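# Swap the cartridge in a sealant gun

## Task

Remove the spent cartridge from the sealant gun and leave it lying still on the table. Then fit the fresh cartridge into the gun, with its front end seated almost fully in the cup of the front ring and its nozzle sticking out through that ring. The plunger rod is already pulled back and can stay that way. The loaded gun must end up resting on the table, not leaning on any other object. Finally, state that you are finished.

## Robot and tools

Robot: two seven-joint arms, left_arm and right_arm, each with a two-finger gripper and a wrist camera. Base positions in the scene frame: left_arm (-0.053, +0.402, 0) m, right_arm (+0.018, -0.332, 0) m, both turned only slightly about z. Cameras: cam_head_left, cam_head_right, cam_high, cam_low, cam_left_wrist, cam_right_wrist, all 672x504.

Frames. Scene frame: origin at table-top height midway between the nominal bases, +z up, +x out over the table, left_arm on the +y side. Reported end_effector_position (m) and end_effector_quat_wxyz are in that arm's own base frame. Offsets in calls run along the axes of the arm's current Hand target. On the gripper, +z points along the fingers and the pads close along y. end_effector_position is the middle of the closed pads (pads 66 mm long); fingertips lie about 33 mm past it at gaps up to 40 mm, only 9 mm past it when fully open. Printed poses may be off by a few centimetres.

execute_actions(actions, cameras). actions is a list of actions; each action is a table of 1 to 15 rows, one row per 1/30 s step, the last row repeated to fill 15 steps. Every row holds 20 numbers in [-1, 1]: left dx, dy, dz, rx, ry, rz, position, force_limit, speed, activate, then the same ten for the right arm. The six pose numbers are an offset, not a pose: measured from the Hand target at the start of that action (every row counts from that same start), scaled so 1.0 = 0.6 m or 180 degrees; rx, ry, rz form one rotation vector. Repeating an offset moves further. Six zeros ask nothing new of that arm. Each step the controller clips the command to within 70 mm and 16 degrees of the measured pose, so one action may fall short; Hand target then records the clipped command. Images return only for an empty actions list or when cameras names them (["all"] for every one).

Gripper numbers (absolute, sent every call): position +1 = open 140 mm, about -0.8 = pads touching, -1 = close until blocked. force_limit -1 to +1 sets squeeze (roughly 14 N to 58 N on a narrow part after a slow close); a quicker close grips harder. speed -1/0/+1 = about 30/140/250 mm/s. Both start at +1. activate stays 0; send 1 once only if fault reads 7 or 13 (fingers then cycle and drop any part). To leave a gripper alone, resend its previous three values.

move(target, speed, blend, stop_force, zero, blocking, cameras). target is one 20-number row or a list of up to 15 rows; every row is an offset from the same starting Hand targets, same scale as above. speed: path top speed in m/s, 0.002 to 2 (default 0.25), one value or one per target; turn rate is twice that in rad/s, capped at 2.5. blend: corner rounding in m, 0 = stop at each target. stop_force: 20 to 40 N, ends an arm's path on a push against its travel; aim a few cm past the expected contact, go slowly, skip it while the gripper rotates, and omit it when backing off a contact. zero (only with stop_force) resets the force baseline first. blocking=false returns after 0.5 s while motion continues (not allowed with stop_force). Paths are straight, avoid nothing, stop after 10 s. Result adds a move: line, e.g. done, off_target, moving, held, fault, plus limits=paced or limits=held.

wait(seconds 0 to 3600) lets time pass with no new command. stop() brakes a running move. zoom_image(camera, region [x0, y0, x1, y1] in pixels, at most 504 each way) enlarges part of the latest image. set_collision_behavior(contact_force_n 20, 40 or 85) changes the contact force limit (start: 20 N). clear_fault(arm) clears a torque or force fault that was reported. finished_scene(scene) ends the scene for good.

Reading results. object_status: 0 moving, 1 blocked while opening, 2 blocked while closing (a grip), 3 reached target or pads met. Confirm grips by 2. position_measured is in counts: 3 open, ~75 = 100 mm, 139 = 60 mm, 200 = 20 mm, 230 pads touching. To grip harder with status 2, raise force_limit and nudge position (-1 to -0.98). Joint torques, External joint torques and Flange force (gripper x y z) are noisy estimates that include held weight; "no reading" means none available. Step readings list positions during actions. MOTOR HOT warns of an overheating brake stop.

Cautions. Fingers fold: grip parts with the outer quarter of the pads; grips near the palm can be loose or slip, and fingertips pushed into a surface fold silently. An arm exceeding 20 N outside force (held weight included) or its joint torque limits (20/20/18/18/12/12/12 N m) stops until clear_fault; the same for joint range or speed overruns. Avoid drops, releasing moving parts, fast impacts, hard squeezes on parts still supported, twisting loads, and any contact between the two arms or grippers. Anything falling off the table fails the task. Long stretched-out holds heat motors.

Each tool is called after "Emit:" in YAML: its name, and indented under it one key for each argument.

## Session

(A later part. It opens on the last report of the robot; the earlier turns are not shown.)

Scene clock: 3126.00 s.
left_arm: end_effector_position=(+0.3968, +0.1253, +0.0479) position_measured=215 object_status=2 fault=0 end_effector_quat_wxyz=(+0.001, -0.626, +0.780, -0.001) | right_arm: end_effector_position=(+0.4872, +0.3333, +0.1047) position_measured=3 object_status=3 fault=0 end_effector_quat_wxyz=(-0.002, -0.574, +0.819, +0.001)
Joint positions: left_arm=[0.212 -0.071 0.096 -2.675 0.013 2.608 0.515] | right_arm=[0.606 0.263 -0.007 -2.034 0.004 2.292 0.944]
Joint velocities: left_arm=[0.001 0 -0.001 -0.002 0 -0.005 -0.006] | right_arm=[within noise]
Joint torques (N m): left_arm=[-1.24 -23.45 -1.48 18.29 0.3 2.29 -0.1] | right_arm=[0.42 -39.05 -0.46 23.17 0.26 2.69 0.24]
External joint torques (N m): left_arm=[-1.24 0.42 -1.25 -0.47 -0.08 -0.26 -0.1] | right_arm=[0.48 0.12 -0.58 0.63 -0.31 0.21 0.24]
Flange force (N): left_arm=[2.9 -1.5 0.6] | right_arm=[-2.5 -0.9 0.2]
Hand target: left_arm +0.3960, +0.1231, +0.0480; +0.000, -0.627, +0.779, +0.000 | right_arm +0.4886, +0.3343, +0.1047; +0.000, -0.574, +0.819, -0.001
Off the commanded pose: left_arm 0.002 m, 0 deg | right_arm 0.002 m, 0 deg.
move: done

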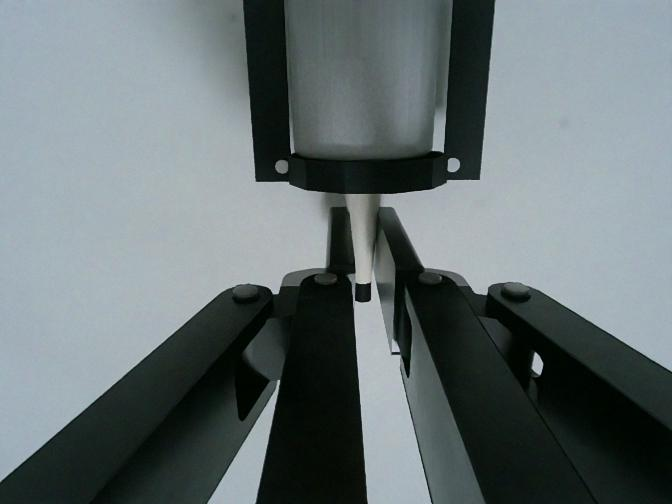

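Emit:
execute_actions:
  actions: []
  cameras: ["cam_head_left", "cam_head_right", "cam_low", "cam_right_wrist"]

Scene clock: 3149.90 s.
left_arm: end_effector_position=(+0.3965, +0.1252, +0.0478) position_measured=215 object_status=2 fault=0 end_effector_quat_wxyz=(+0.001, -0.626, +0.780, +0.000) | right_arm: end_effector_position=(+0.4872, +0.3333, +0.1047) position_measured=3 object_status=3 fault=0 end_effector_quat_wxyz=(-0.002, -0.574, +0.819, +0.001)
Joint positions: left_arm=[0.212 -0.071 0.096 -2.675 0.013 2.607 0.514] | right_arm=[0.606 0.263 -0.007 -2.034 0.004 2.292 0.944]
Joint velocities: within noise
Joint torques (N m): left_arm=[-1.22 -23.52 -1.35 18.37 0.31 2.23 -0.09] | right_arm=[0.38 -39.11 -0.39 23.14 0.26 2.7 0.24]
External joint torques (N m): left_arm=[-1.27 0.28 -1.17 -0.21 -0.07 -0.29 -0.09] | right_arm=[0.37 0 -0.57 0.63 -0.31 0.22 0.24]
Flange force (N): left_arm=[2.6 -1.9 0.0] | right_arm=[-2.1 -0.8 0.0]
Hand target: left_arm +0.3960, +0.1231, +0.0480; +0.000, -0.627, +0.779, +0.000 | right_arm +0.4886, +0.3343, +0.1047; +0.000, -0.574, +0.819, -0.001
Tool commands: left_gripper/position=-1.0 left_gripper/force_limit=-1.0 left_gripper/speed=-1.0 left_gripper/activate=+0.0 right_gripper/position=+1.0 right_gripper/force_limit=+1.0 right_gripper/speed=+1.0 right_gripper/activate=+0.0
Off the commanded pose: left_arm 0.002 m, 0 deg | right_arm 0.002 m, 0 deg.
Images, in order (width x height): cam_head_left 672x504, cam_head_right 672x504, cam_low 672x504, cam_right_wrist 672x504.

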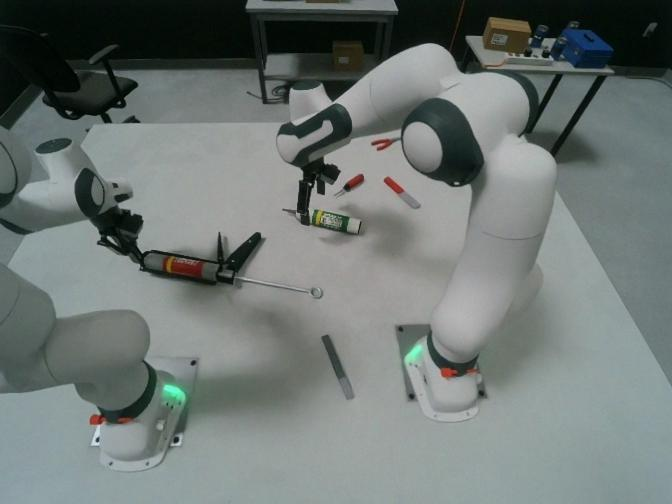

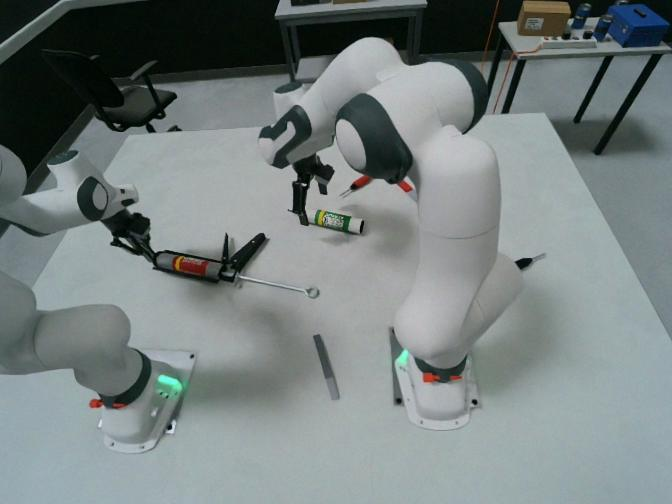

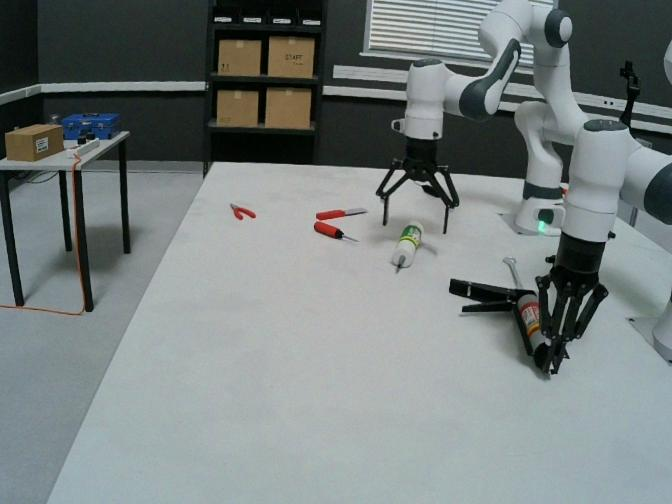

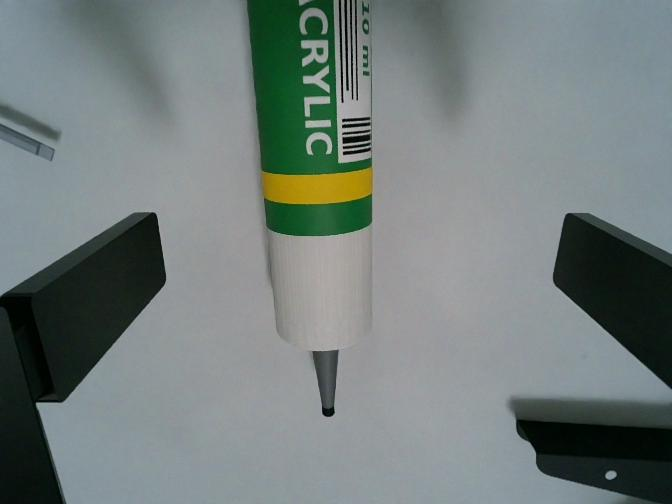

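Emit:
move:
  target:
    - [0, 0, 0, 0, 0, 0, -1, -1, -1, 0, 0, 0, -0.1, 0, 0, 0, 1, 1, 1, 0]
    - [0, 0, 0, 0, 0, 0, -1, -1, -1, 0, -0.5308, 0.3828, -0.0552, -0.1374, -0.2479, -0.3016, 1, 1, 1, 0]
  speed: 0.2
  blend: [0.03, 0]
  cameras: ["cam_right_wrist", "cam_high"]

Scene clock: 3216.17 s.
left_arm: end_effector_position=(+0.3965, +0.1252, +0.0478) position_measured=215 object_status=2 fault=0 end_effector_quat_wxyz=(+0.001, -0.626, +0.780, +0.000) | right_arm: end_effector_position=(+0.3816, +0.7131, +0.1379) position_measured=3 object_status=3 fault=0 end_effector_quat_wxyz=(-0.182, +0.817, -0.402, -0.372)
Joint positions: left_arm=[0.212 -0.071 0.096 -2.675 0.013 2.607 0.514] | right_arm=[0.427 0.917 0.605 -1.297 0.469 2.197 -0.126]
Joint velocities: left_arm=[within noise] | right_arm=[0.001 0 0.001 0 -0.001 -0.001 -0.008]
Joint torques (N m): left_arm=[-1.21 -23.49 -1.33 18.33 0.3 2.23 -0.07] | right_arm=[-0.29 -52.4 14.29 22.58 0.45 1.12 -0.02]
External joint torques (N m): left_arm=[-1.25 0.35 -1.14 -0.33 -0.08 -0.31 -0.07] | right_arm=[-0.11 -0.2 0.04 0.77 -0.28 -0.34 0]
Flange force (N): left_arm=[2.6 -1.7 0.2] | right_arm=[-0.7 -5.5 -0.4]
Hand target: left_arm +0.3960, +0.1231, +0.0480; +0.000, -0.627, +0.779, +0.000 | right_arm +0.3814, +0.7121, +0.1374; -0.181, +0.818, -0.399, -0.372
Off the commanded pose: left_arm 0.002 m, 0 deg | right_arm 0.001 m, 0 deg.
move: done
Images, in order (width x height): cam_high 672x504, cam_right_wrist 672x504.

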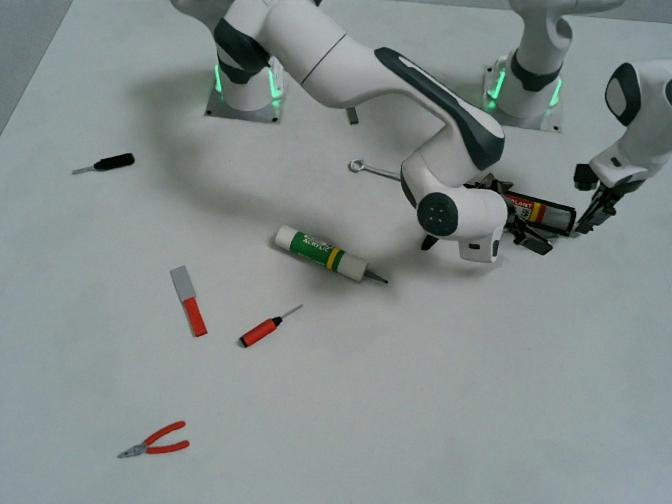

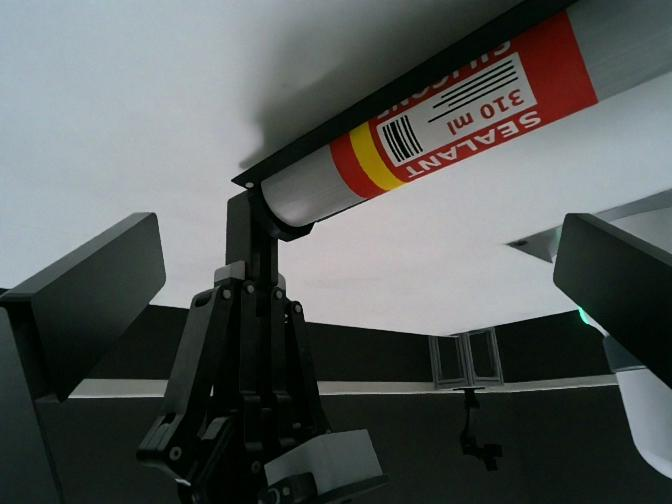

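Emit:
zoom_image:
  camera: "cam_right_wrist"
  region: [210, 120, 410, 270]

Emit:
zoom_image:
  camera: "cam_right_wrist"
  region: [225, 160, 325, 250]

Scaled by 2.520.

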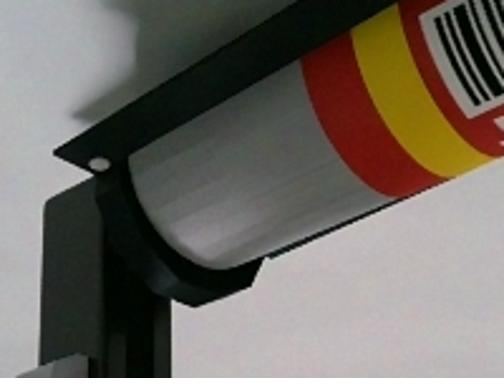

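Scaled by 5.040.

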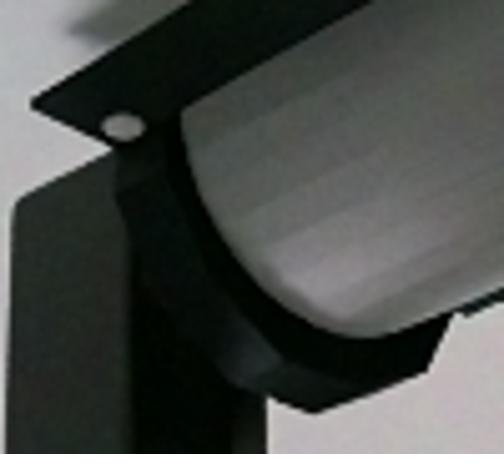

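Emit:
move:
  target: [0, 0, -0.005, 0, 0, 0, -1, -1, -1, 0, 0, 0, 0, 0, 0, 0, 1, 1, 1, 0]
  speed: 0.02
  cameras: ["cam_right_wrist"]

Emit:
zoom_image:
  camera: "cam_right_wrist"
  region: [225, 160, 325, 250]

Scene clock: 3227.17 s.
left_arm: end_effector_position=(+0.3963, +0.1248, +0.0505) position_measured=215 object_status=2 fault=0 end_effector_quat_wxyz=(+0.001, -0.626, +0.780, -0.001) | right_arm: end_effector_position=(+0.3816, +0.7131, +0.1380) position_measured=3 object_status=3 fault=0 end_effector_quat_wxyz=(-0.182, +0.817, -0.401, -0.372)
Joint positions: left_arm=[0.212 -0.079 0.096 -2.676 0.013 2.598 0.513] | right_arm=[0.427 0.917 0.605 -1.297 0.469 2.197 -0.129]
Joint velocities: left_arm=[0.001 -0.001 0.001 -0.001 0 -0.005 -0.004] | right_arm=[within noise]
Joint torques (N m): left_arm=[-0.97 -23.31 -1.27 18.99 0.31 2.16 -0.14] | right_arm=[0.01 -52.49 13.9 22.55 0.66 1.13 -0.13]
External joint torques (N m): left_arm=[-0.99 0.44 -1.03 0.13 -0.08 -0.39 -0.14] | right_arm=[0.2 0.11 -0.45 0.54 -0.08 -0.35 -0.11]
Flange force (N): left_arm=[1.5 -3.0 0.0] | right_arm=[-0.3 -5.7 0.3]
Hand target: left_arm +0.3960, +0.1231, +0.0510; +0.000, -0.627, +0.779, +0.000 | right_arm +0.3814, +0.7121, +0.1374; -0.181, +0.818, -0.399, -0.372
Off the commanded pose: left_arm 0.002 m, 0 deg | right_arm 0.001 m, 0 deg.
move: done

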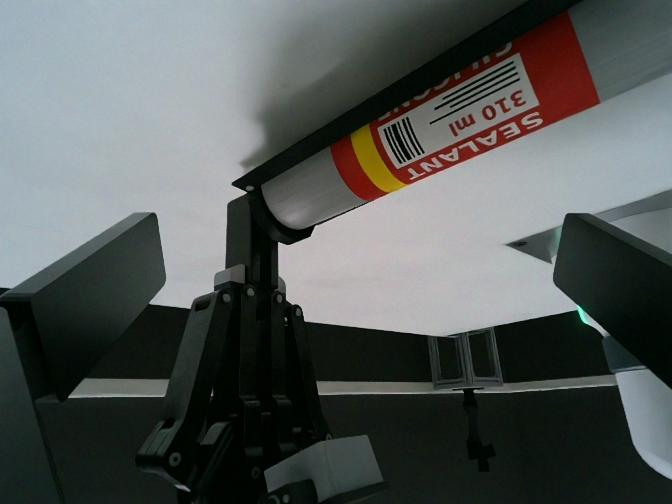

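Scaled by 5.040.

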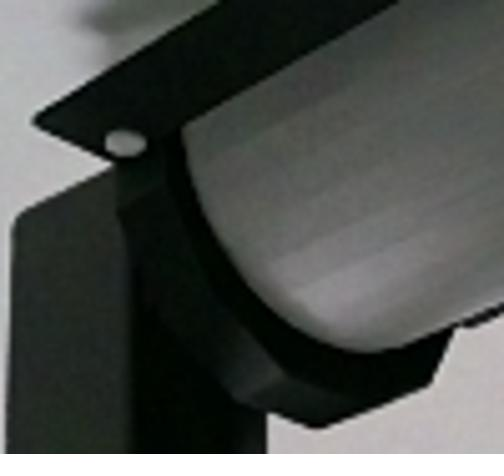

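Emit:
zoom_image:
  camera: "cam_right_wrist"
  region: [240, 180, 320, 250]

Scaled by 6.300.

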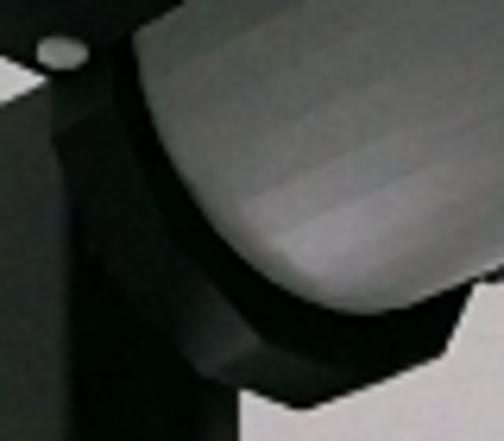

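Emit:
move:
  target:
    - [0, 0, 0.0125, 0, 0, 0, -1, -1, -1, 0, 0, 0, 0, 0, 0, 0, 1, 1, 1, 0]
    - [0, 0, 0.0125, 0, 0, 0, -0.4, -1, -0.5, 0, 0, 0, 0, 0, 0, 0, 1, 1, 1, 0]
  speed: 0.03
  cameras: ["cam_right_wrist", "cam_left_wrist"]

Emit:
zoom_image:
  camera: "cam_right_wrist"
  region: [225, 160, 325, 250]

Emit:
zoom_image:
  camera: "cam_left_wrist"
  region: [230, 120, 490, 310]

Scene clock: 3361.73 s.
left_arm: end_effector_position=(+0.3956, +0.1242, +0.0440) position_measured=179 object_status=0 fault=0 end_effector_quat_wxyz=(+0.000, -0.626, +0.780, +0.001) | right_arm: end_effector_position=(+0.3816, +0.7131, +0.1380) position_measured=3 object_status=3 fault=0 end_effector_quat_wxyz=(-0.182, +0.817, -0.401, -0.372)
Joint positions: left_arm=[0.21 -0.062 0.095 -2.677 0.013 2.615 0.513] | right_arm=[0.427 0.917 0.605 -1.297 0.469 2.197 -0.129]
Joint torques (N m): left_arm=[-0.79 -22.25 -0.68 18.46 -0.01 2.78 0.04] | right_arm=[0.02 -52.49 13.88 22.61 0.66 1.13 -0.12]
External joint torques (N m): left_arm=[-0.77 1.77 -0.46 -0.07 -0.38 0.25 0.04] | right_arm=[-0.38 0.08 -0.8 0.75 -0.08 -0.31 -0.1]
Flange force (N): left_arm=[-1.0 -4.6 6.1] | right_arm=[0.1 -6.1 -0.3]
Hand target: left_arm +0.3960, +0.1231, +0.0435; +0.000, -0.627, +0.779, +0.000 | right_arm +0.3814, +0.7121, +0.1374; -0.181, +0.818, -0.399, -0.372
Off the commanded pose: left_arm 0.001 m, 0 deg | right_arm 0.001 m, 0 deg.
move: done
Images, in order (width x height): cam_left_wrist 672x504, cam_right_wrist 672x504.

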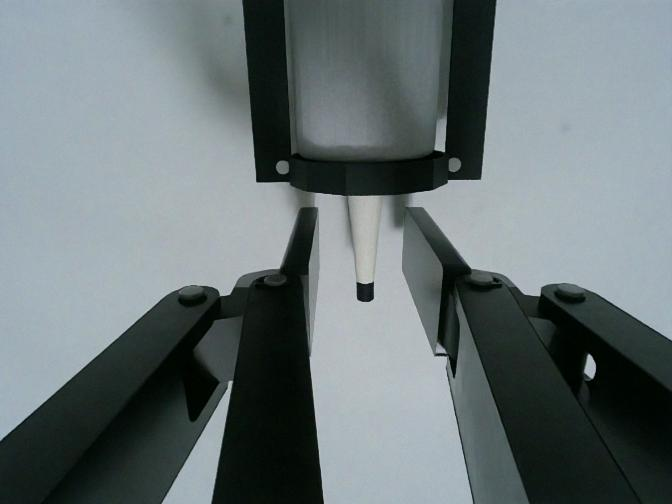

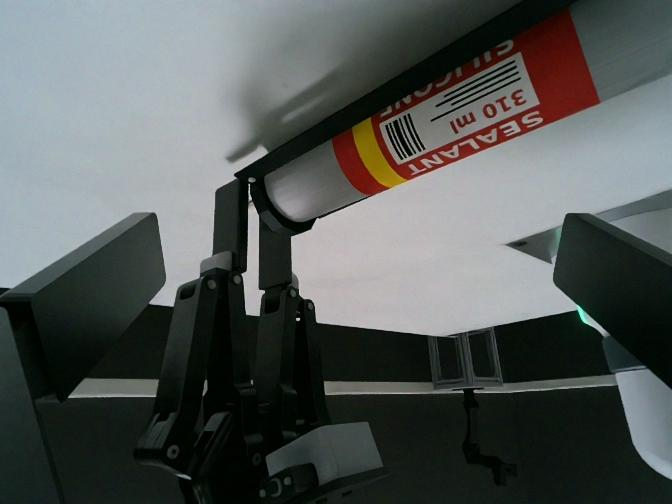

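Scaled by 5.040.

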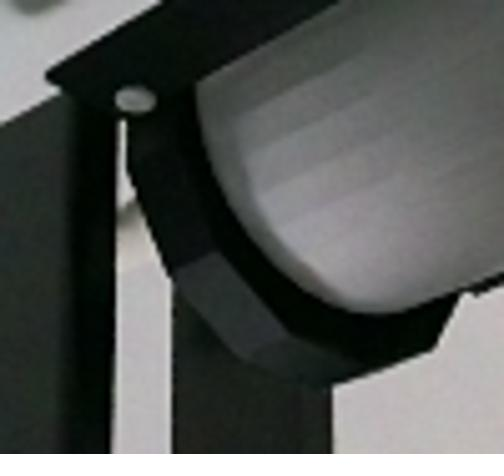

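Scaled by 1.938.

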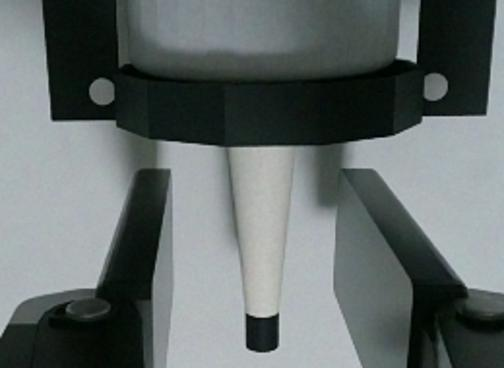

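Emit:
move:
  target:
    - [0, 0, -0.0775, 0, 0, 0, 0.2, -1, 0, 0, 0, 0, 0, 0, 0, 0, 1, 1, 1, 0]
    - [0, 0, -0.1, 0, 0.194, 0, 1, -1, 0, 0, 0, 0, 0, 0, 0, 0, 1, 1, 1, 0]
  speed: 0.12
  cameras: ["cam_left_wrist", "cam_right_wrist"]

Emit:
zoom_image:
  camera: "cam_left_wrist"
  region: [250, 120, 450, 270]

Scene clock: 3464.90 s.
left_arm: end_effector_position=(+0.3958, +0.1242, +0.1035) position_measured=3 object_status=0 fault=0 end_effector_quat_wxyz=(-0.233, -0.601, +0.742, -0.186) | right_arm: end_effector_position=(+0.3816, +0.7131, +0.1380) position_measured=3 object_status=3 fault=0 end_effector_quat_wxyz=(-0.182, +0.817, -0.401, -0.372)
Joint positions: left_arm=[0.29 0.163 0.3 -2.229 -0.474 1.878 1.07] | right_arm=[0.427 0.917 0.605 -1.297 0.469 2.197 -0.129]
Joint torques (N m): left_arm=[-0.06 -29.7 1.16 20.56 -0.38 0.6 0.29] | right_arm=[0.07 -52.45 13.87 22.55 0.66 1.11 -0.17]
External joint torques (N m): left_arm=[-0.07 2.19 -0.29 0.66 -0.43 -0.16 0.27] | right_arm=[-0.03 -0.07 -0.58 0.7 -0.08 -0.35 -0.15]
Flange force (N): left_arm=[-7.5 -6.1 0.0] | right_arm=[-0.3 -5.8 -0.1]
Hand target: left_arm +0.3960, +0.1232, +0.1035; -0.234, -0.599, +0.743, -0.188 | right_arm +0.3814, +0.7121, +0.1374; -0.181, +0.818, -0.399, -0.372
Off the commanded pose: left_arm 0.001 m, 0 deg | right_arm 0.001 m, 0 deg.
move: done

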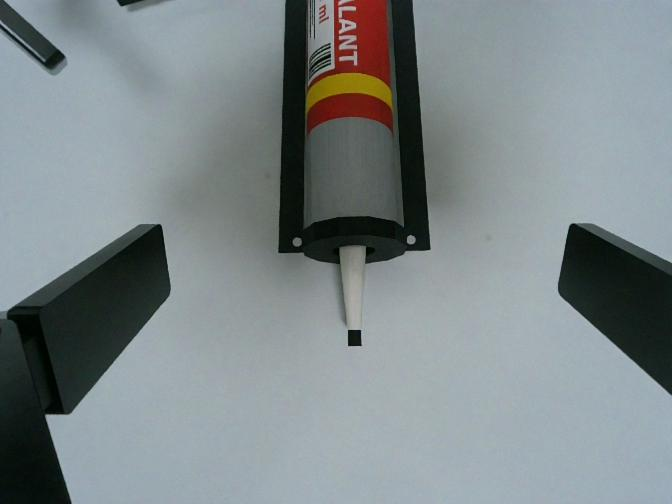

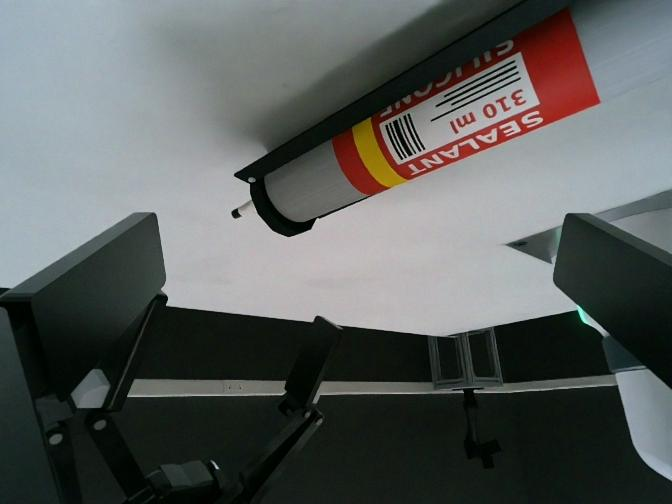

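Scaled by 2.520.

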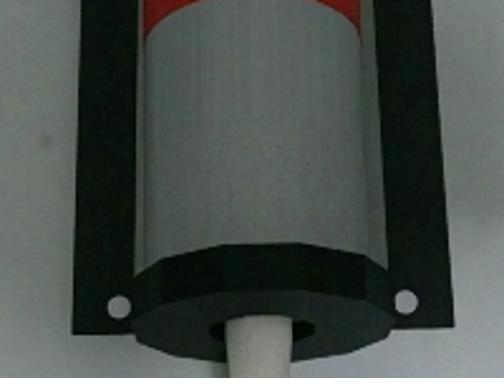

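Emit:
move:
  target:
    - [-0.0191, 0.0021, 0.0243, 0, -0.194, 0, -0.4, -1, 0, 0, 0, 0, 0, 0, 0, 0, 1, 1, 1, 0]
    - [-0.0588, 0.0021, 0.0811, 0, -0.194, 0, -0.4, -1, 0, 0, 0, 0, 0, 0, 0, 0, 1, 1, 1, 0]
  speed: 0.1
  cameras: ["cam_left_wrist", "cam_right_wrist"]

Emit:
zoom_image:
  camera: "cam_left_wrist"
  region: [230, 120, 490, 310]

Emit:
zoom_image:
  camera: "cam_right_wrist"
  region: [225, 160, 325, 250]

Scene clock: 3525.50 s.
left_arm: end_effector_position=(+0.3939, +0.1249, +0.0436) position_measured=179 object_status=3 fault=0 end_effector_quat_wxyz=(-0.001, -0.626, +0.780, +0.001) | right_arm: end_effector_position=(+0.3816, +0.7131, +0.1380) position_measured=3 object_status=3 fault=0 end_effector_quat_wxyz=(-0.182, +0.817, -0.401, -0.372)
Joint positions: left_arm=[0.232 -0.063 0.076 -2.68 0.011 2.615 0.517] | right_arm=[0.427 0.917 0.605 -1.297 0.469 2.197 -0.129]
Joint velocities: left_arm=[-0.001 0.001 0 0 -0.001 0.004 0] | right_arm=[within noise]
Joint torques (N m): left_arm=[-0.48 -21.96 -0.34 19.05 -0.07 2.83 0.05] | right_arm=[-0.03 -52.5 13.94 22.56 0.65 1.12 -0.15]
External joint torques (N m): left_arm=[-0.48 1.95 -0.17 0.63 -0.44 0.32 0.05] | right_arm=[-0.14 -0.29 -0.47 0.83 -0.09 -0.32 -0.13]
Flange force (N): left_arm=[-2.9 -6.5 6.5] | right_arm=[-0.4 -5.5 -0.5]
Hand target: left_arm +0.3950, +0.1244, +0.0434; +0.000, -0.627, +0.779, +0.000 | right_arm +0.3814, +0.7121, +0.1374; -0.181, +0.818, -0.399, -0.372
Off the commanded pose: left_arm 0.001 m, 0 deg | right_arm 0.001 m, 0 deg.
move: done

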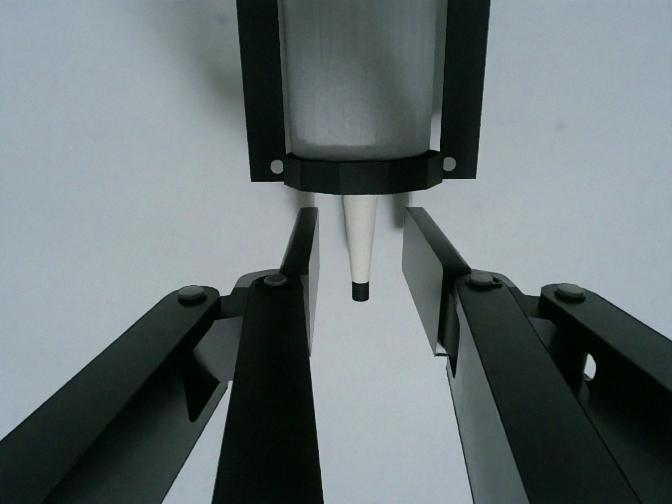

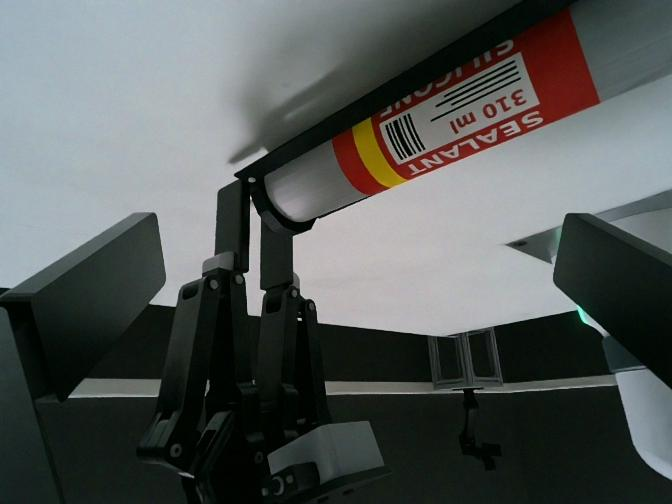

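Scaled by 1.938.

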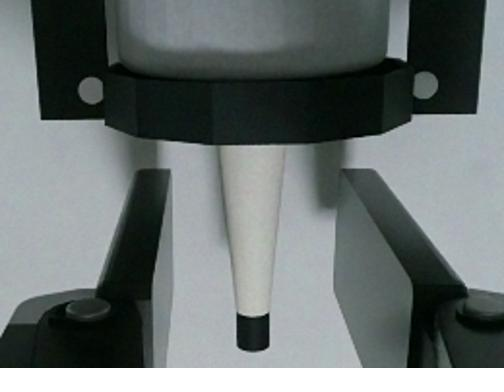

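Scaled by 5.040.

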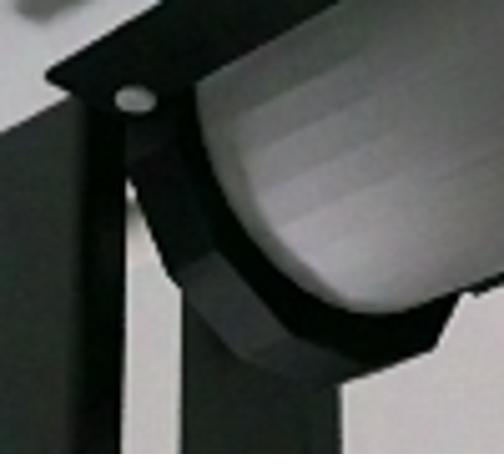

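Emit:
move:
  target: [0, 0, 0, 0, 0, 0, -1, -1, -1, 0, 0, 0, 0, 0, 0, 0, 1, 1, 1, 0]
  speed: 0.05
  cameras: ["cam_left_wrist", "cam_right_wrist"]

Emit:
zoom_image:
  camera: "cam_left_wrist"
  region: [230, 120, 490, 310]

Emit:
zoom_image:
  camera: "cam_right_wrist"
  region: [225, 160, 325, 250]

Emit:
move:
  target: [0, 0, -0.006, 0, 0, 0, -1, -1, -1, 0, 0, 0, 0, 0, 0, 0, 1, 1, 1, 0]
  speed: 0.02
  cameras: ["cam_left_wrist", "cam_right_wrist"]

Emit:
zoom_image:
  camera: "cam_left_wrist"
  region: [230, 120, 490, 310]

Emit:
zoom_image:
  camera: "cam_right_wrist"
  region: [225, 160, 325, 250]

Scene clock: 3536.90 s.
left_arm: end_effector_position=(+0.3942, +0.1250, +0.0437) position_measured=215 object_status=0 fault=0 end_effector_quat_wxyz=(-0.001, -0.626, +0.780, +0.001) | right_arm: end_effector_position=(+0.3816, +0.7131, +0.1380) position_measured=3 object_status=3 fault=0 end_effector_quat_wxyz=(-0.182, +0.817, -0.401, -0.372)
Joint positions: left_arm=[0.232 -0.063 0.076 -2.68 0.011 2.616 0.517] | right_arm=[0.427 0.917 0.605 -1.297 0.469 2.197 -0.129]
Joint torques (N m): left_arm=[-0.51 -21.93 -0.32 19.08 -0.04 2.74 0.02] | right_arm=[0.03 -52.45 13.88 22.52 0.67 1.11 -0.14]
External joint torques (N m): left_arm=[-0.5 2.09 -0.14 0.56 -0.42 0.21 0.02] | right_arm=[-0.21 -0.14 -0.62 0.77 -0.07 -0.33 -0.12]
Flange force (N): left_arm=[-3.0 -6.7 6.6] | right_arm=[-0.2 -5.6 -0.4]
Hand target: left_arm +0.3950, +0.1244, +0.0434; +0.000, -0.627, +0.779, +0.000 | right_arm +0.3814, +0.7121, +0.1374; -0.181, +0.818, -0.399, -0.372
Off the commanded pose: left_arm 0.001 m, 0 deg | right_arm 0.001 m, 0 deg.
move: done

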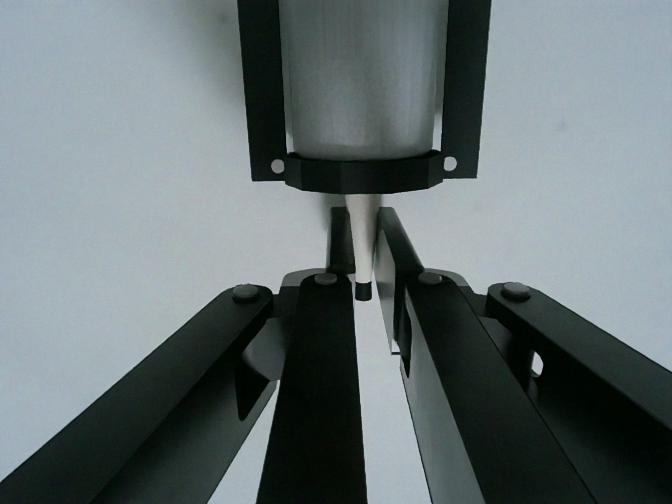

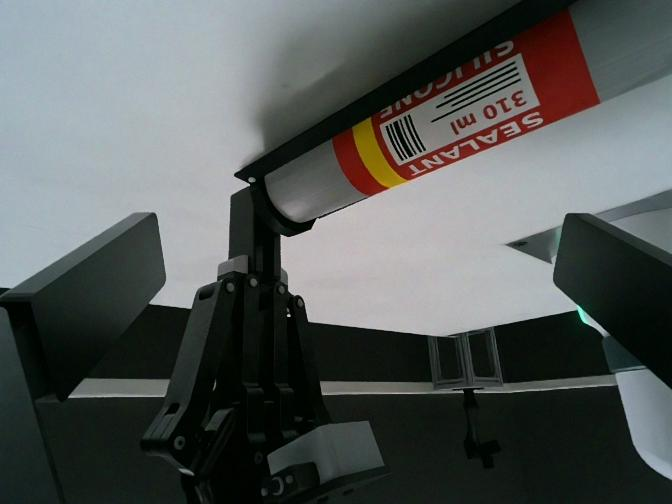

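Scaled by 1.938.

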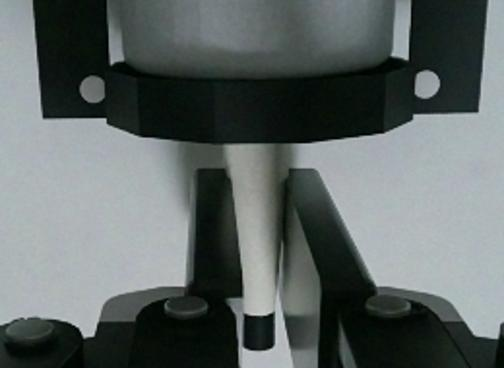

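Scaled by 5.040.

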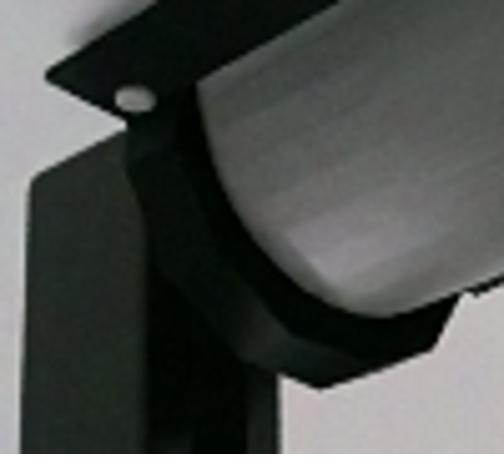

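Scene clock: 3537.40 s.
left_arm: end_effector_position=(+0.3942, +0.1249, +0.0457) position_measured=215 object_status=2 fault=0 end_effector_quat_wxyz=(-0.001, -0.626, +0.780, +0.000) | right_arm: end_effector_position=(+0.3816, +0.7131, +0.1380) position_measured=3 object_status=3 fault=0 end_effector_quat_wxyz=(-0.182, +0.817, -0.401, -0.372)
Joint positions: left_arm=[0.232 -0.069 0.076 -2.68 0.011 2.61 0.517] | right_arm=[0.427 0.917 0.605 -1.297 0.469 2.197 -0.129]
Joint velocities: left_arm=[0 0 0 0.001 0 -0.003 0] | right_arm=[within noise]
Joint torques (N m): left_arm=[-0.36 -24.15 -0.41 19.81 0.25 2.46 0.02] | right_arm=[0.03 -52.47 13.93 22.57 0.66 1.12 -0.16]
External joint torques (N m): left_arm=[-0.42 -0.34 -0.28 1.31 -0.12 -0.05 0.02] | right_arm=[-0.22 -0.12 -0.6 0.8 -0.08 -0.32 -0.14]
Flange force (N): left_arm=[-1.0 -3.3 -1.5] | right_arm=[-0.2 -5.9 -0.3]
Hand target: left_arm +0.3950, +0.1244, +0.0470; +0.000, -0.627, +0.779, +0.000 | right_arm +0.3814, +0.7121, +0.1374; -0.181, +0.818, -0.399, -0.372
Off the commanded pose: left_arm 0.002 m, 0 deg | right_arm 0.001 m, 0 deg.
move: done

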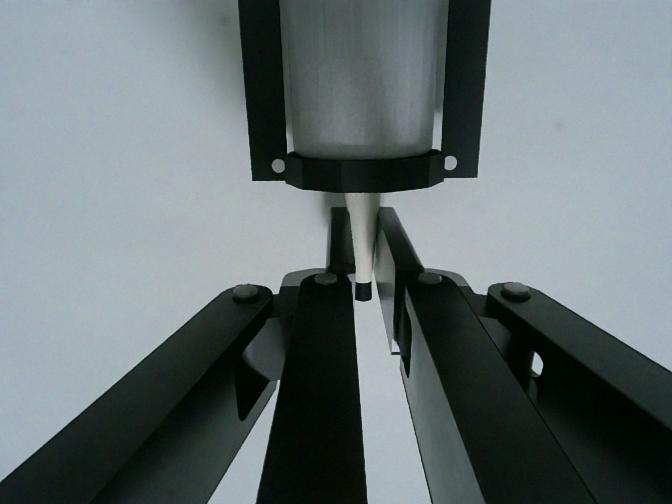

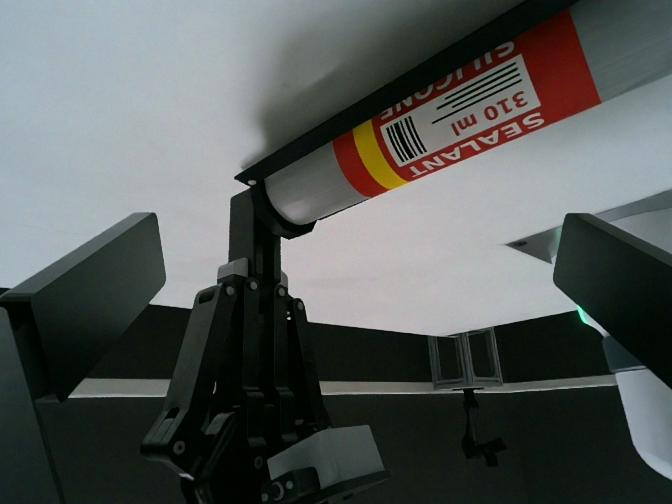

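Scaled by 1.938.

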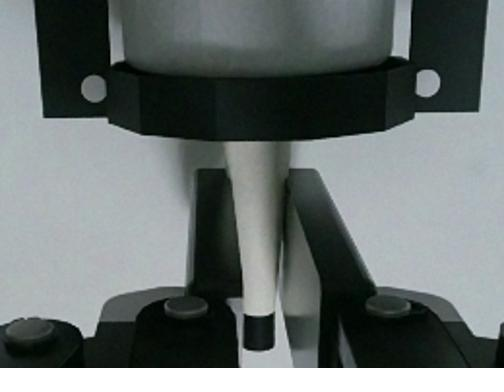

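Scaled by 5.040.

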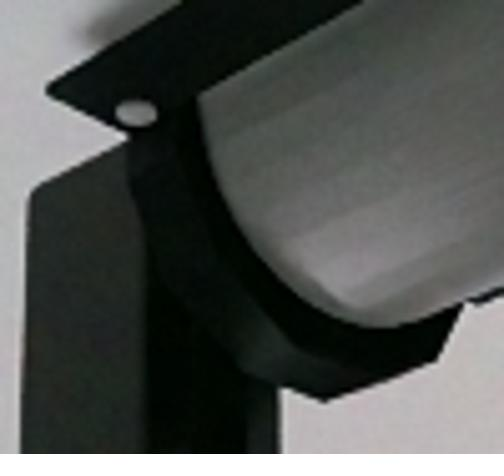

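Emit:
move:
  target:
    - [0, 0, 0.006, 0, 0, 0, -1, -1, -1, 0, 0, 0, 0, 0, 0, 0, 1, 1, 1, 0]
    - [0, 0, 0.006, 0, 0, 0, -0.4, -1, -0.5, 0, 0, 0, 0, 0, 0, 0, 1, 1, 1, 0]
  speed: 0.03
  cameras: []

Emit:
move:
  target: [0, 0, 0, 0, 0, 0, -0.4, -1, -0.5, 0, -0.0733, 0.1657, 0.0017, 0.1226, 0.253, 0.269, 1, 1, 1, 0]
  speed: 0.15
  cameras: ["cam_right_wrist", "cam_left_wrist", "cam_high"]

Scene clock: 3851.70 s.
left_arm: end_effector_position=(+0.3943, +0.1250, +0.0438) position_measured=179 object_status=0 fault=0 end_effector_quat_wxyz=(-0.001, -0.626, +0.780, +0.001) | right_arm: end_effector_position=(+0.3816, +0.7131, +0.1380) position_measured=3 object_status=3 fault=0 end_effector_quat_wxyz=(-0.182, +0.817, -0.401, -0.372)
Joint positions: left_arm=[0.232 -0.063 0.076 -2.68 0.011 2.616 0.517] | right_arm=[0.427 0.917 0.605 -1.297 0.469 2.197 -0.129]
Joint torques (N m): left_arm=[-0.52 -22.01 -0.31 18.86 -0.04 2.78 0.06] | right_arm=[-0.01 -52.42 13.98 22.58 0.66 1.12 -0.13]
External joint torques (N m): left_arm=[-0.53 1.87 -0.15 0.45 -0.42 0.26 0.06] | right_arm=[0.05 0.06 -0.4 0.64 -0.08 -0.35 -0.1]
Flange force (N): left_arm=[-2.5 -5.8 6.2] | right_arm=[-0.3 -5.9 0.1]
Hand target: left_arm +0.3950, +0.1244, +0.0434; +0.000, -0.627, +0.779, +0.000 | right_arm +0.3814, +0.7121, +0.1374; -0.181, +0.818, -0.399, -0.372
Off the commanded pose: left_arm 0.001 m, 0 deg | right_arm 0.001 m, 0 deg.
move: done

Scene clock: 3857.07 s.
left_arm: end_effector_position=(+0.3943, +0.1250, +0.0438) position_measured=179 object_status=3 fault=0 end_effector_quat_wxyz=(-0.001, -0.626, +0.780, +0.001) | right_arm: end_effector_position=(+0.2866, +0.6747, +0.1707) position_measured=3 object_status=3 fault=0 end_effector_quat_wxyz=(+0.002, -0.620, +0.785, +0.000)
Joint positions: left_arm=[0.232 -0.063 0.076 -2.68 0.011 2.616 0.517] | right_arm=[1.338 0.649 -0.24 -1.269 0.15 1.905 1.33]
Joint velocities: left_arm=[within noise] | right_arm=[0.001 0 0.001 0 0 0 0.007]
Joint torques (N m): left_arm=[-0.49 -21.98 -0.33 18.85 -0.04 2.78 0.03] | right_arm=[0.51 -51.53 -4.63 25.44 1.15 2.12 0.21]
External joint torques (N m): left_arm=[-0.54 2.09 -0.2 0.3 -0.41 0.23 0.03] | right_arm=[0.53 0.08 -0.97 0.88 0.4 -0.36 0.21]
Flange force (N): left_arm=[-2.5 -6.0 6.8] | right_arm=[-6.8 -0.5 -2.2]
Hand target: left_arm +0.3950, +0.1244, +0.0434; +0.000, -0.627, +0.779, +0.000 | right_arm +0.2849, +0.6742, +0.1700; +0.000, -0.618, +0.786, -0.001
Off the commanded pose: left_arm 0.001 m, 0 deg | right_arm 0.002 m, 0 deg.
move: done
Images, in order (width x height): cam_high 672x504, cam_left_wrist 672x504, cam_right_wrist 672x504.

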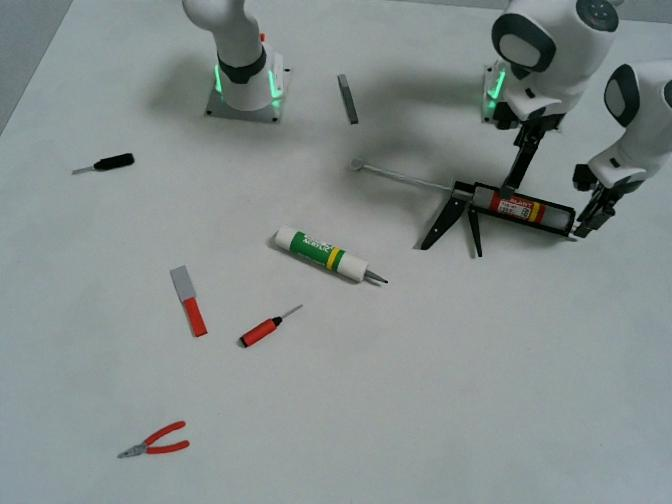

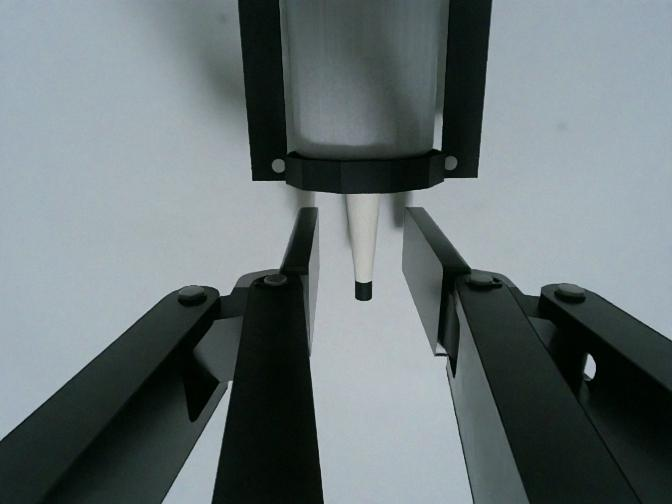

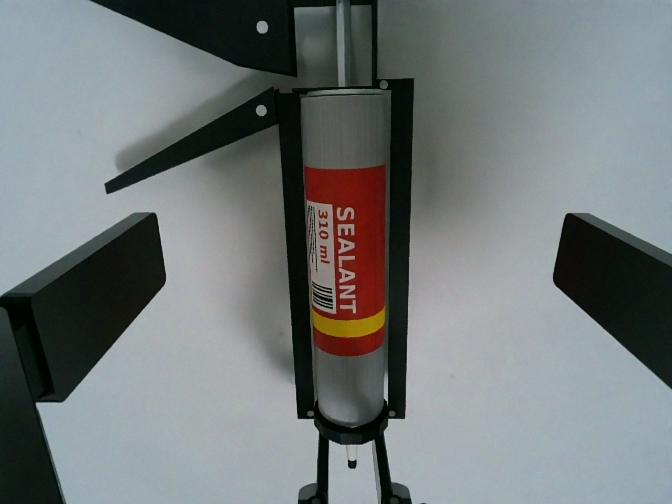

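Emit:
zoom_image:
  camera: "cam_right_wrist"
  region: [270, 60, 430, 180]

Emit:
zoom_image:
  camera: "cam_right_wrist"
  region: [280, 340, 430, 480]

Scaled by 3.150.

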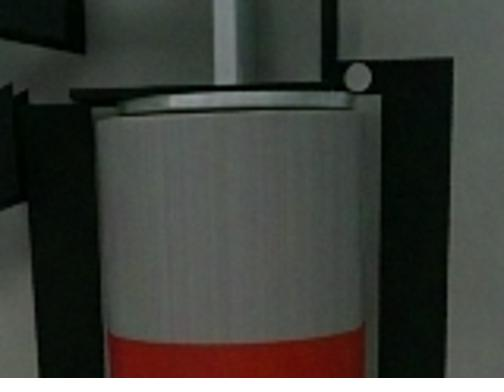

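Scaled by 3.360.

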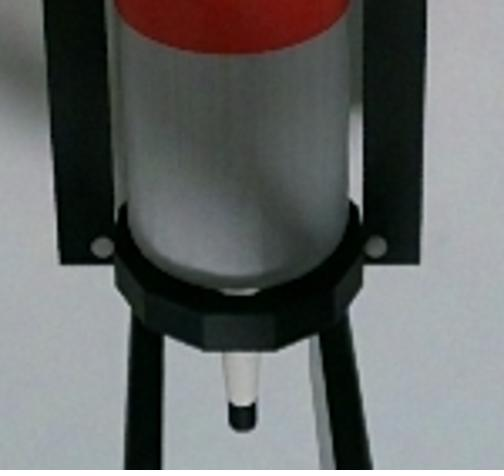

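Emit:
zoom_image:
  camera: "cam_right_wrist"
  region: [260, 180, 440, 340]

Scaled by 2.800.

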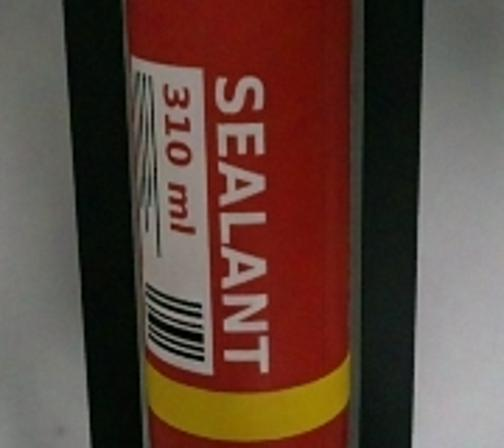

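Emit:
move:
  target: [0, 0, 0, 0, 0, 0, -0.4, -1, -0.5, 0, 0, -0.0028, 0.1, 0, 0, -0.0073, 0.5, -0.5, 0, 0]
  speed: 0.1
  cameras: ["cam_right_wrist", "cam_high", "cam_head_left"]

Emit:
zoom_image:
  camera: "cam_right_wrist"
  region: [200, 180, 500, 400]

Scene clock: 3977.37 s.
left_arm: end_effector_position=(+0.3943, +0.1250, +0.0438) position_measured=179 object_status=3 fault=0 end_effector_quat_wxyz=(-0.001, -0.626, +0.780, +0.001) | right_arm: end_effector_position=(+0.2856, +0.6723, +0.1090) position_measured=66 object_status=3 fault=0 end_effector_quat_wxyz=(-0.002, -0.625, +0.780, -0.003)
Joint positions: left_arm=[0.232 -0.063 0.076 -2.68 0.011 2.616 0.517] | right_arm=[1.333 0.698 -0.224 -1.344 0.156 2.019 1.31]
Joint velocities: left_arm=[within noise] | right_arm=[0.001 -0.001 -0.001 0 -0.001 0.004 -0.004]
Joint torques (N m): left_arm=[-0.48 -22.01 -0.3 18.82 -0.03 2.78 0.06] | right_arm=[-0.28 -53.2 -3.81 24.58 0.85 2.67 -0.21]
External joint torques (N m): left_arm=[-0.5 1.89 -0.15 0.39 -0.41 0.26 0.06] | right_arm=[-0.45 -0.92 -0.19 0.4 0.14 0.22 -0.21]
Flange force (N): left_arm=[-2.5 -5.7 6.2] | right_arm=[1.3 -0.7 -0.8]
Hand target: left_arm +0.3950, +0.1244, +0.0434; +0.000, -0.627, +0.779, +0.000 | right_arm +0.2865, +0.6738, +0.1100; +0.000, -0.627, +0.779, -0.001
Off the commanded pose: left_arm 0.001 m, 0 deg | right_arm 0.002 m, 0 deg.
move: done
Images, in order (width x height): cam_head_left 672x504, cam_high 672x504, cam_right_wrist 672x504.

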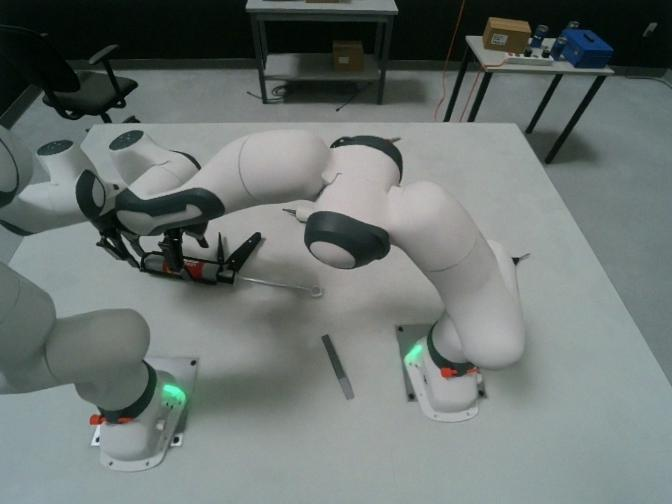

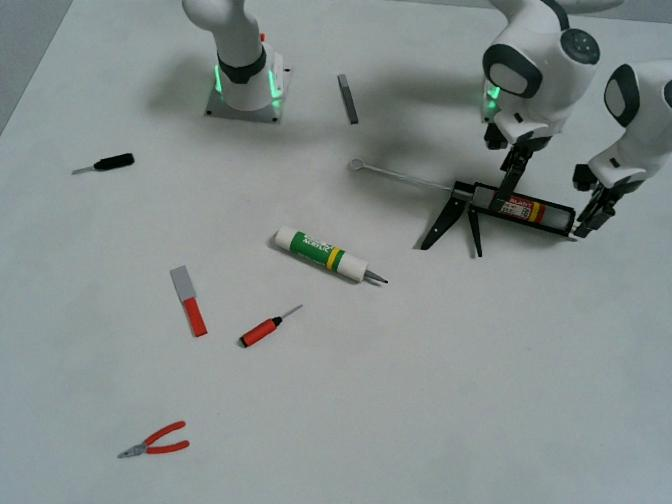

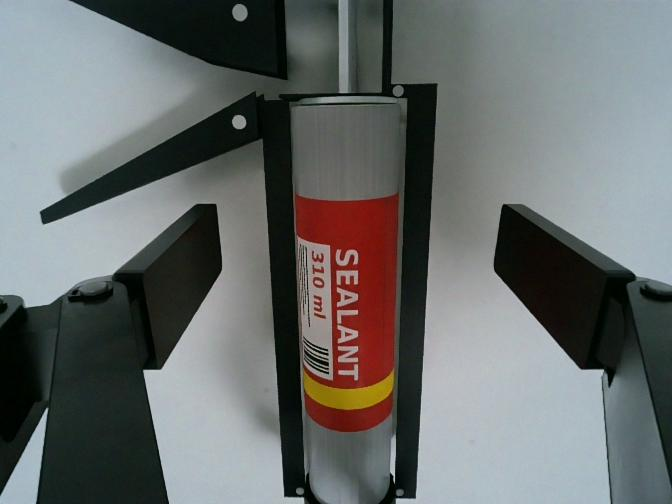

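Scaled by 1.680.

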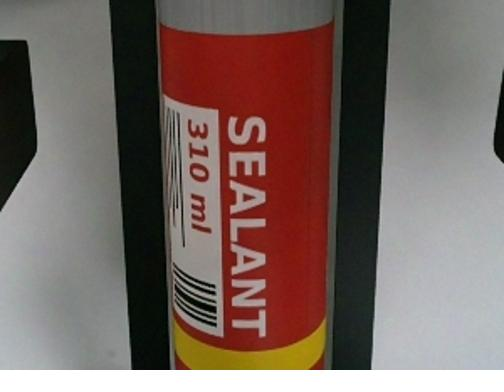

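Emit:
move:
  target:
    - [0, 0, 0, 0, 0, 0, -0.4, -1, -0.5, 0, 0, -0.006, 0.05, 0, 0, -0.0036, 0.5, -0.5, 0, 0]
  speed: 0.08
  cameras: ["cam_right_wrist"]

Emit:
zoom_image:
  camera: "cam_right_wrist"
  region: [150, 150, 550, 400]

Scene clock: 4012.97 s.
left_arm: end_effector_position=(+0.3943, +0.1250, +0.0438) position_measured=179 object_status=3 fault=0 end_effector_quat_wxyz=(-0.001, -0.626, +0.780, +0.001) | right_arm: end_effector_position=(+0.2890, +0.6715, +0.0791) position_measured=66 object_status=3 fault=0 end_effector_quat_wxyz=(-0.002, -0.630, +0.777, -0.003)
Joint positions: left_arm=[0.232 -0.063 0.076 -2.68 0.011 2.616 0.517] | right_arm=[1.322 0.732 -0.213 -1.365 0.159 2.073 1.292]
Joint velocities: left_arm=[within noise] | right_arm=[-0.001 -0.002 -0.001 0 0.001 0.004 -0.004]
Joint torques (N m): left_arm=[-0.51 -21.94 -0.34 18.88 -0.04 2.78 0.04] | right_arm=[-0.25 -53.48 -3.83 24.27 0.76 2.61 -0.09]
External joint torques (N m): left_arm=[-0.48 1.97 -0.14 0.42 -0.41 0.26 0.04] | right_arm=[-0.29 -0.79 -0.16 0.41 0.07 0.17 -0.09]
Flange force (N): left_arm=[-2.6 -6.0 6.5] | right_arm=[0.7 -0.4 -0.9]
Hand target: left_arm +0.3950, +0.1244, +0.0434; +0.000, -0.627, +0.779, +0.000 | right_arm +0.2901, +0.6729, +0.0800; +0.000, -0.631, +0.776, -0.001
Off the commanded pose: left_arm 0.001 m, 0 deg | right_arm 0.002 m, 0 deg.
move: done

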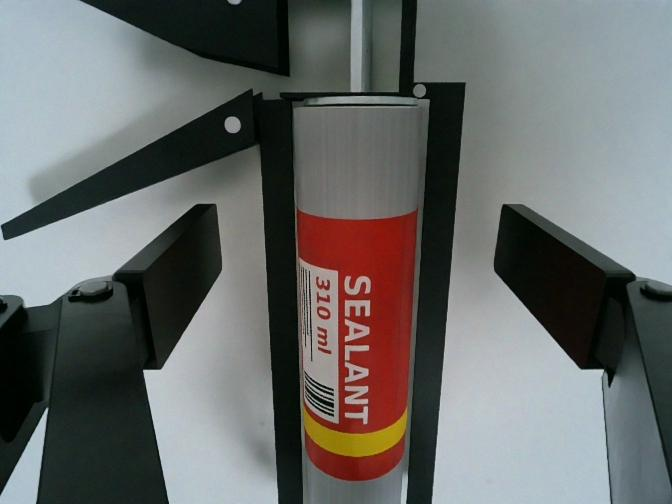

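Scaled by 1.260.

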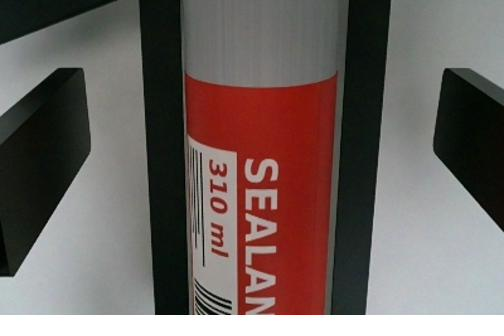

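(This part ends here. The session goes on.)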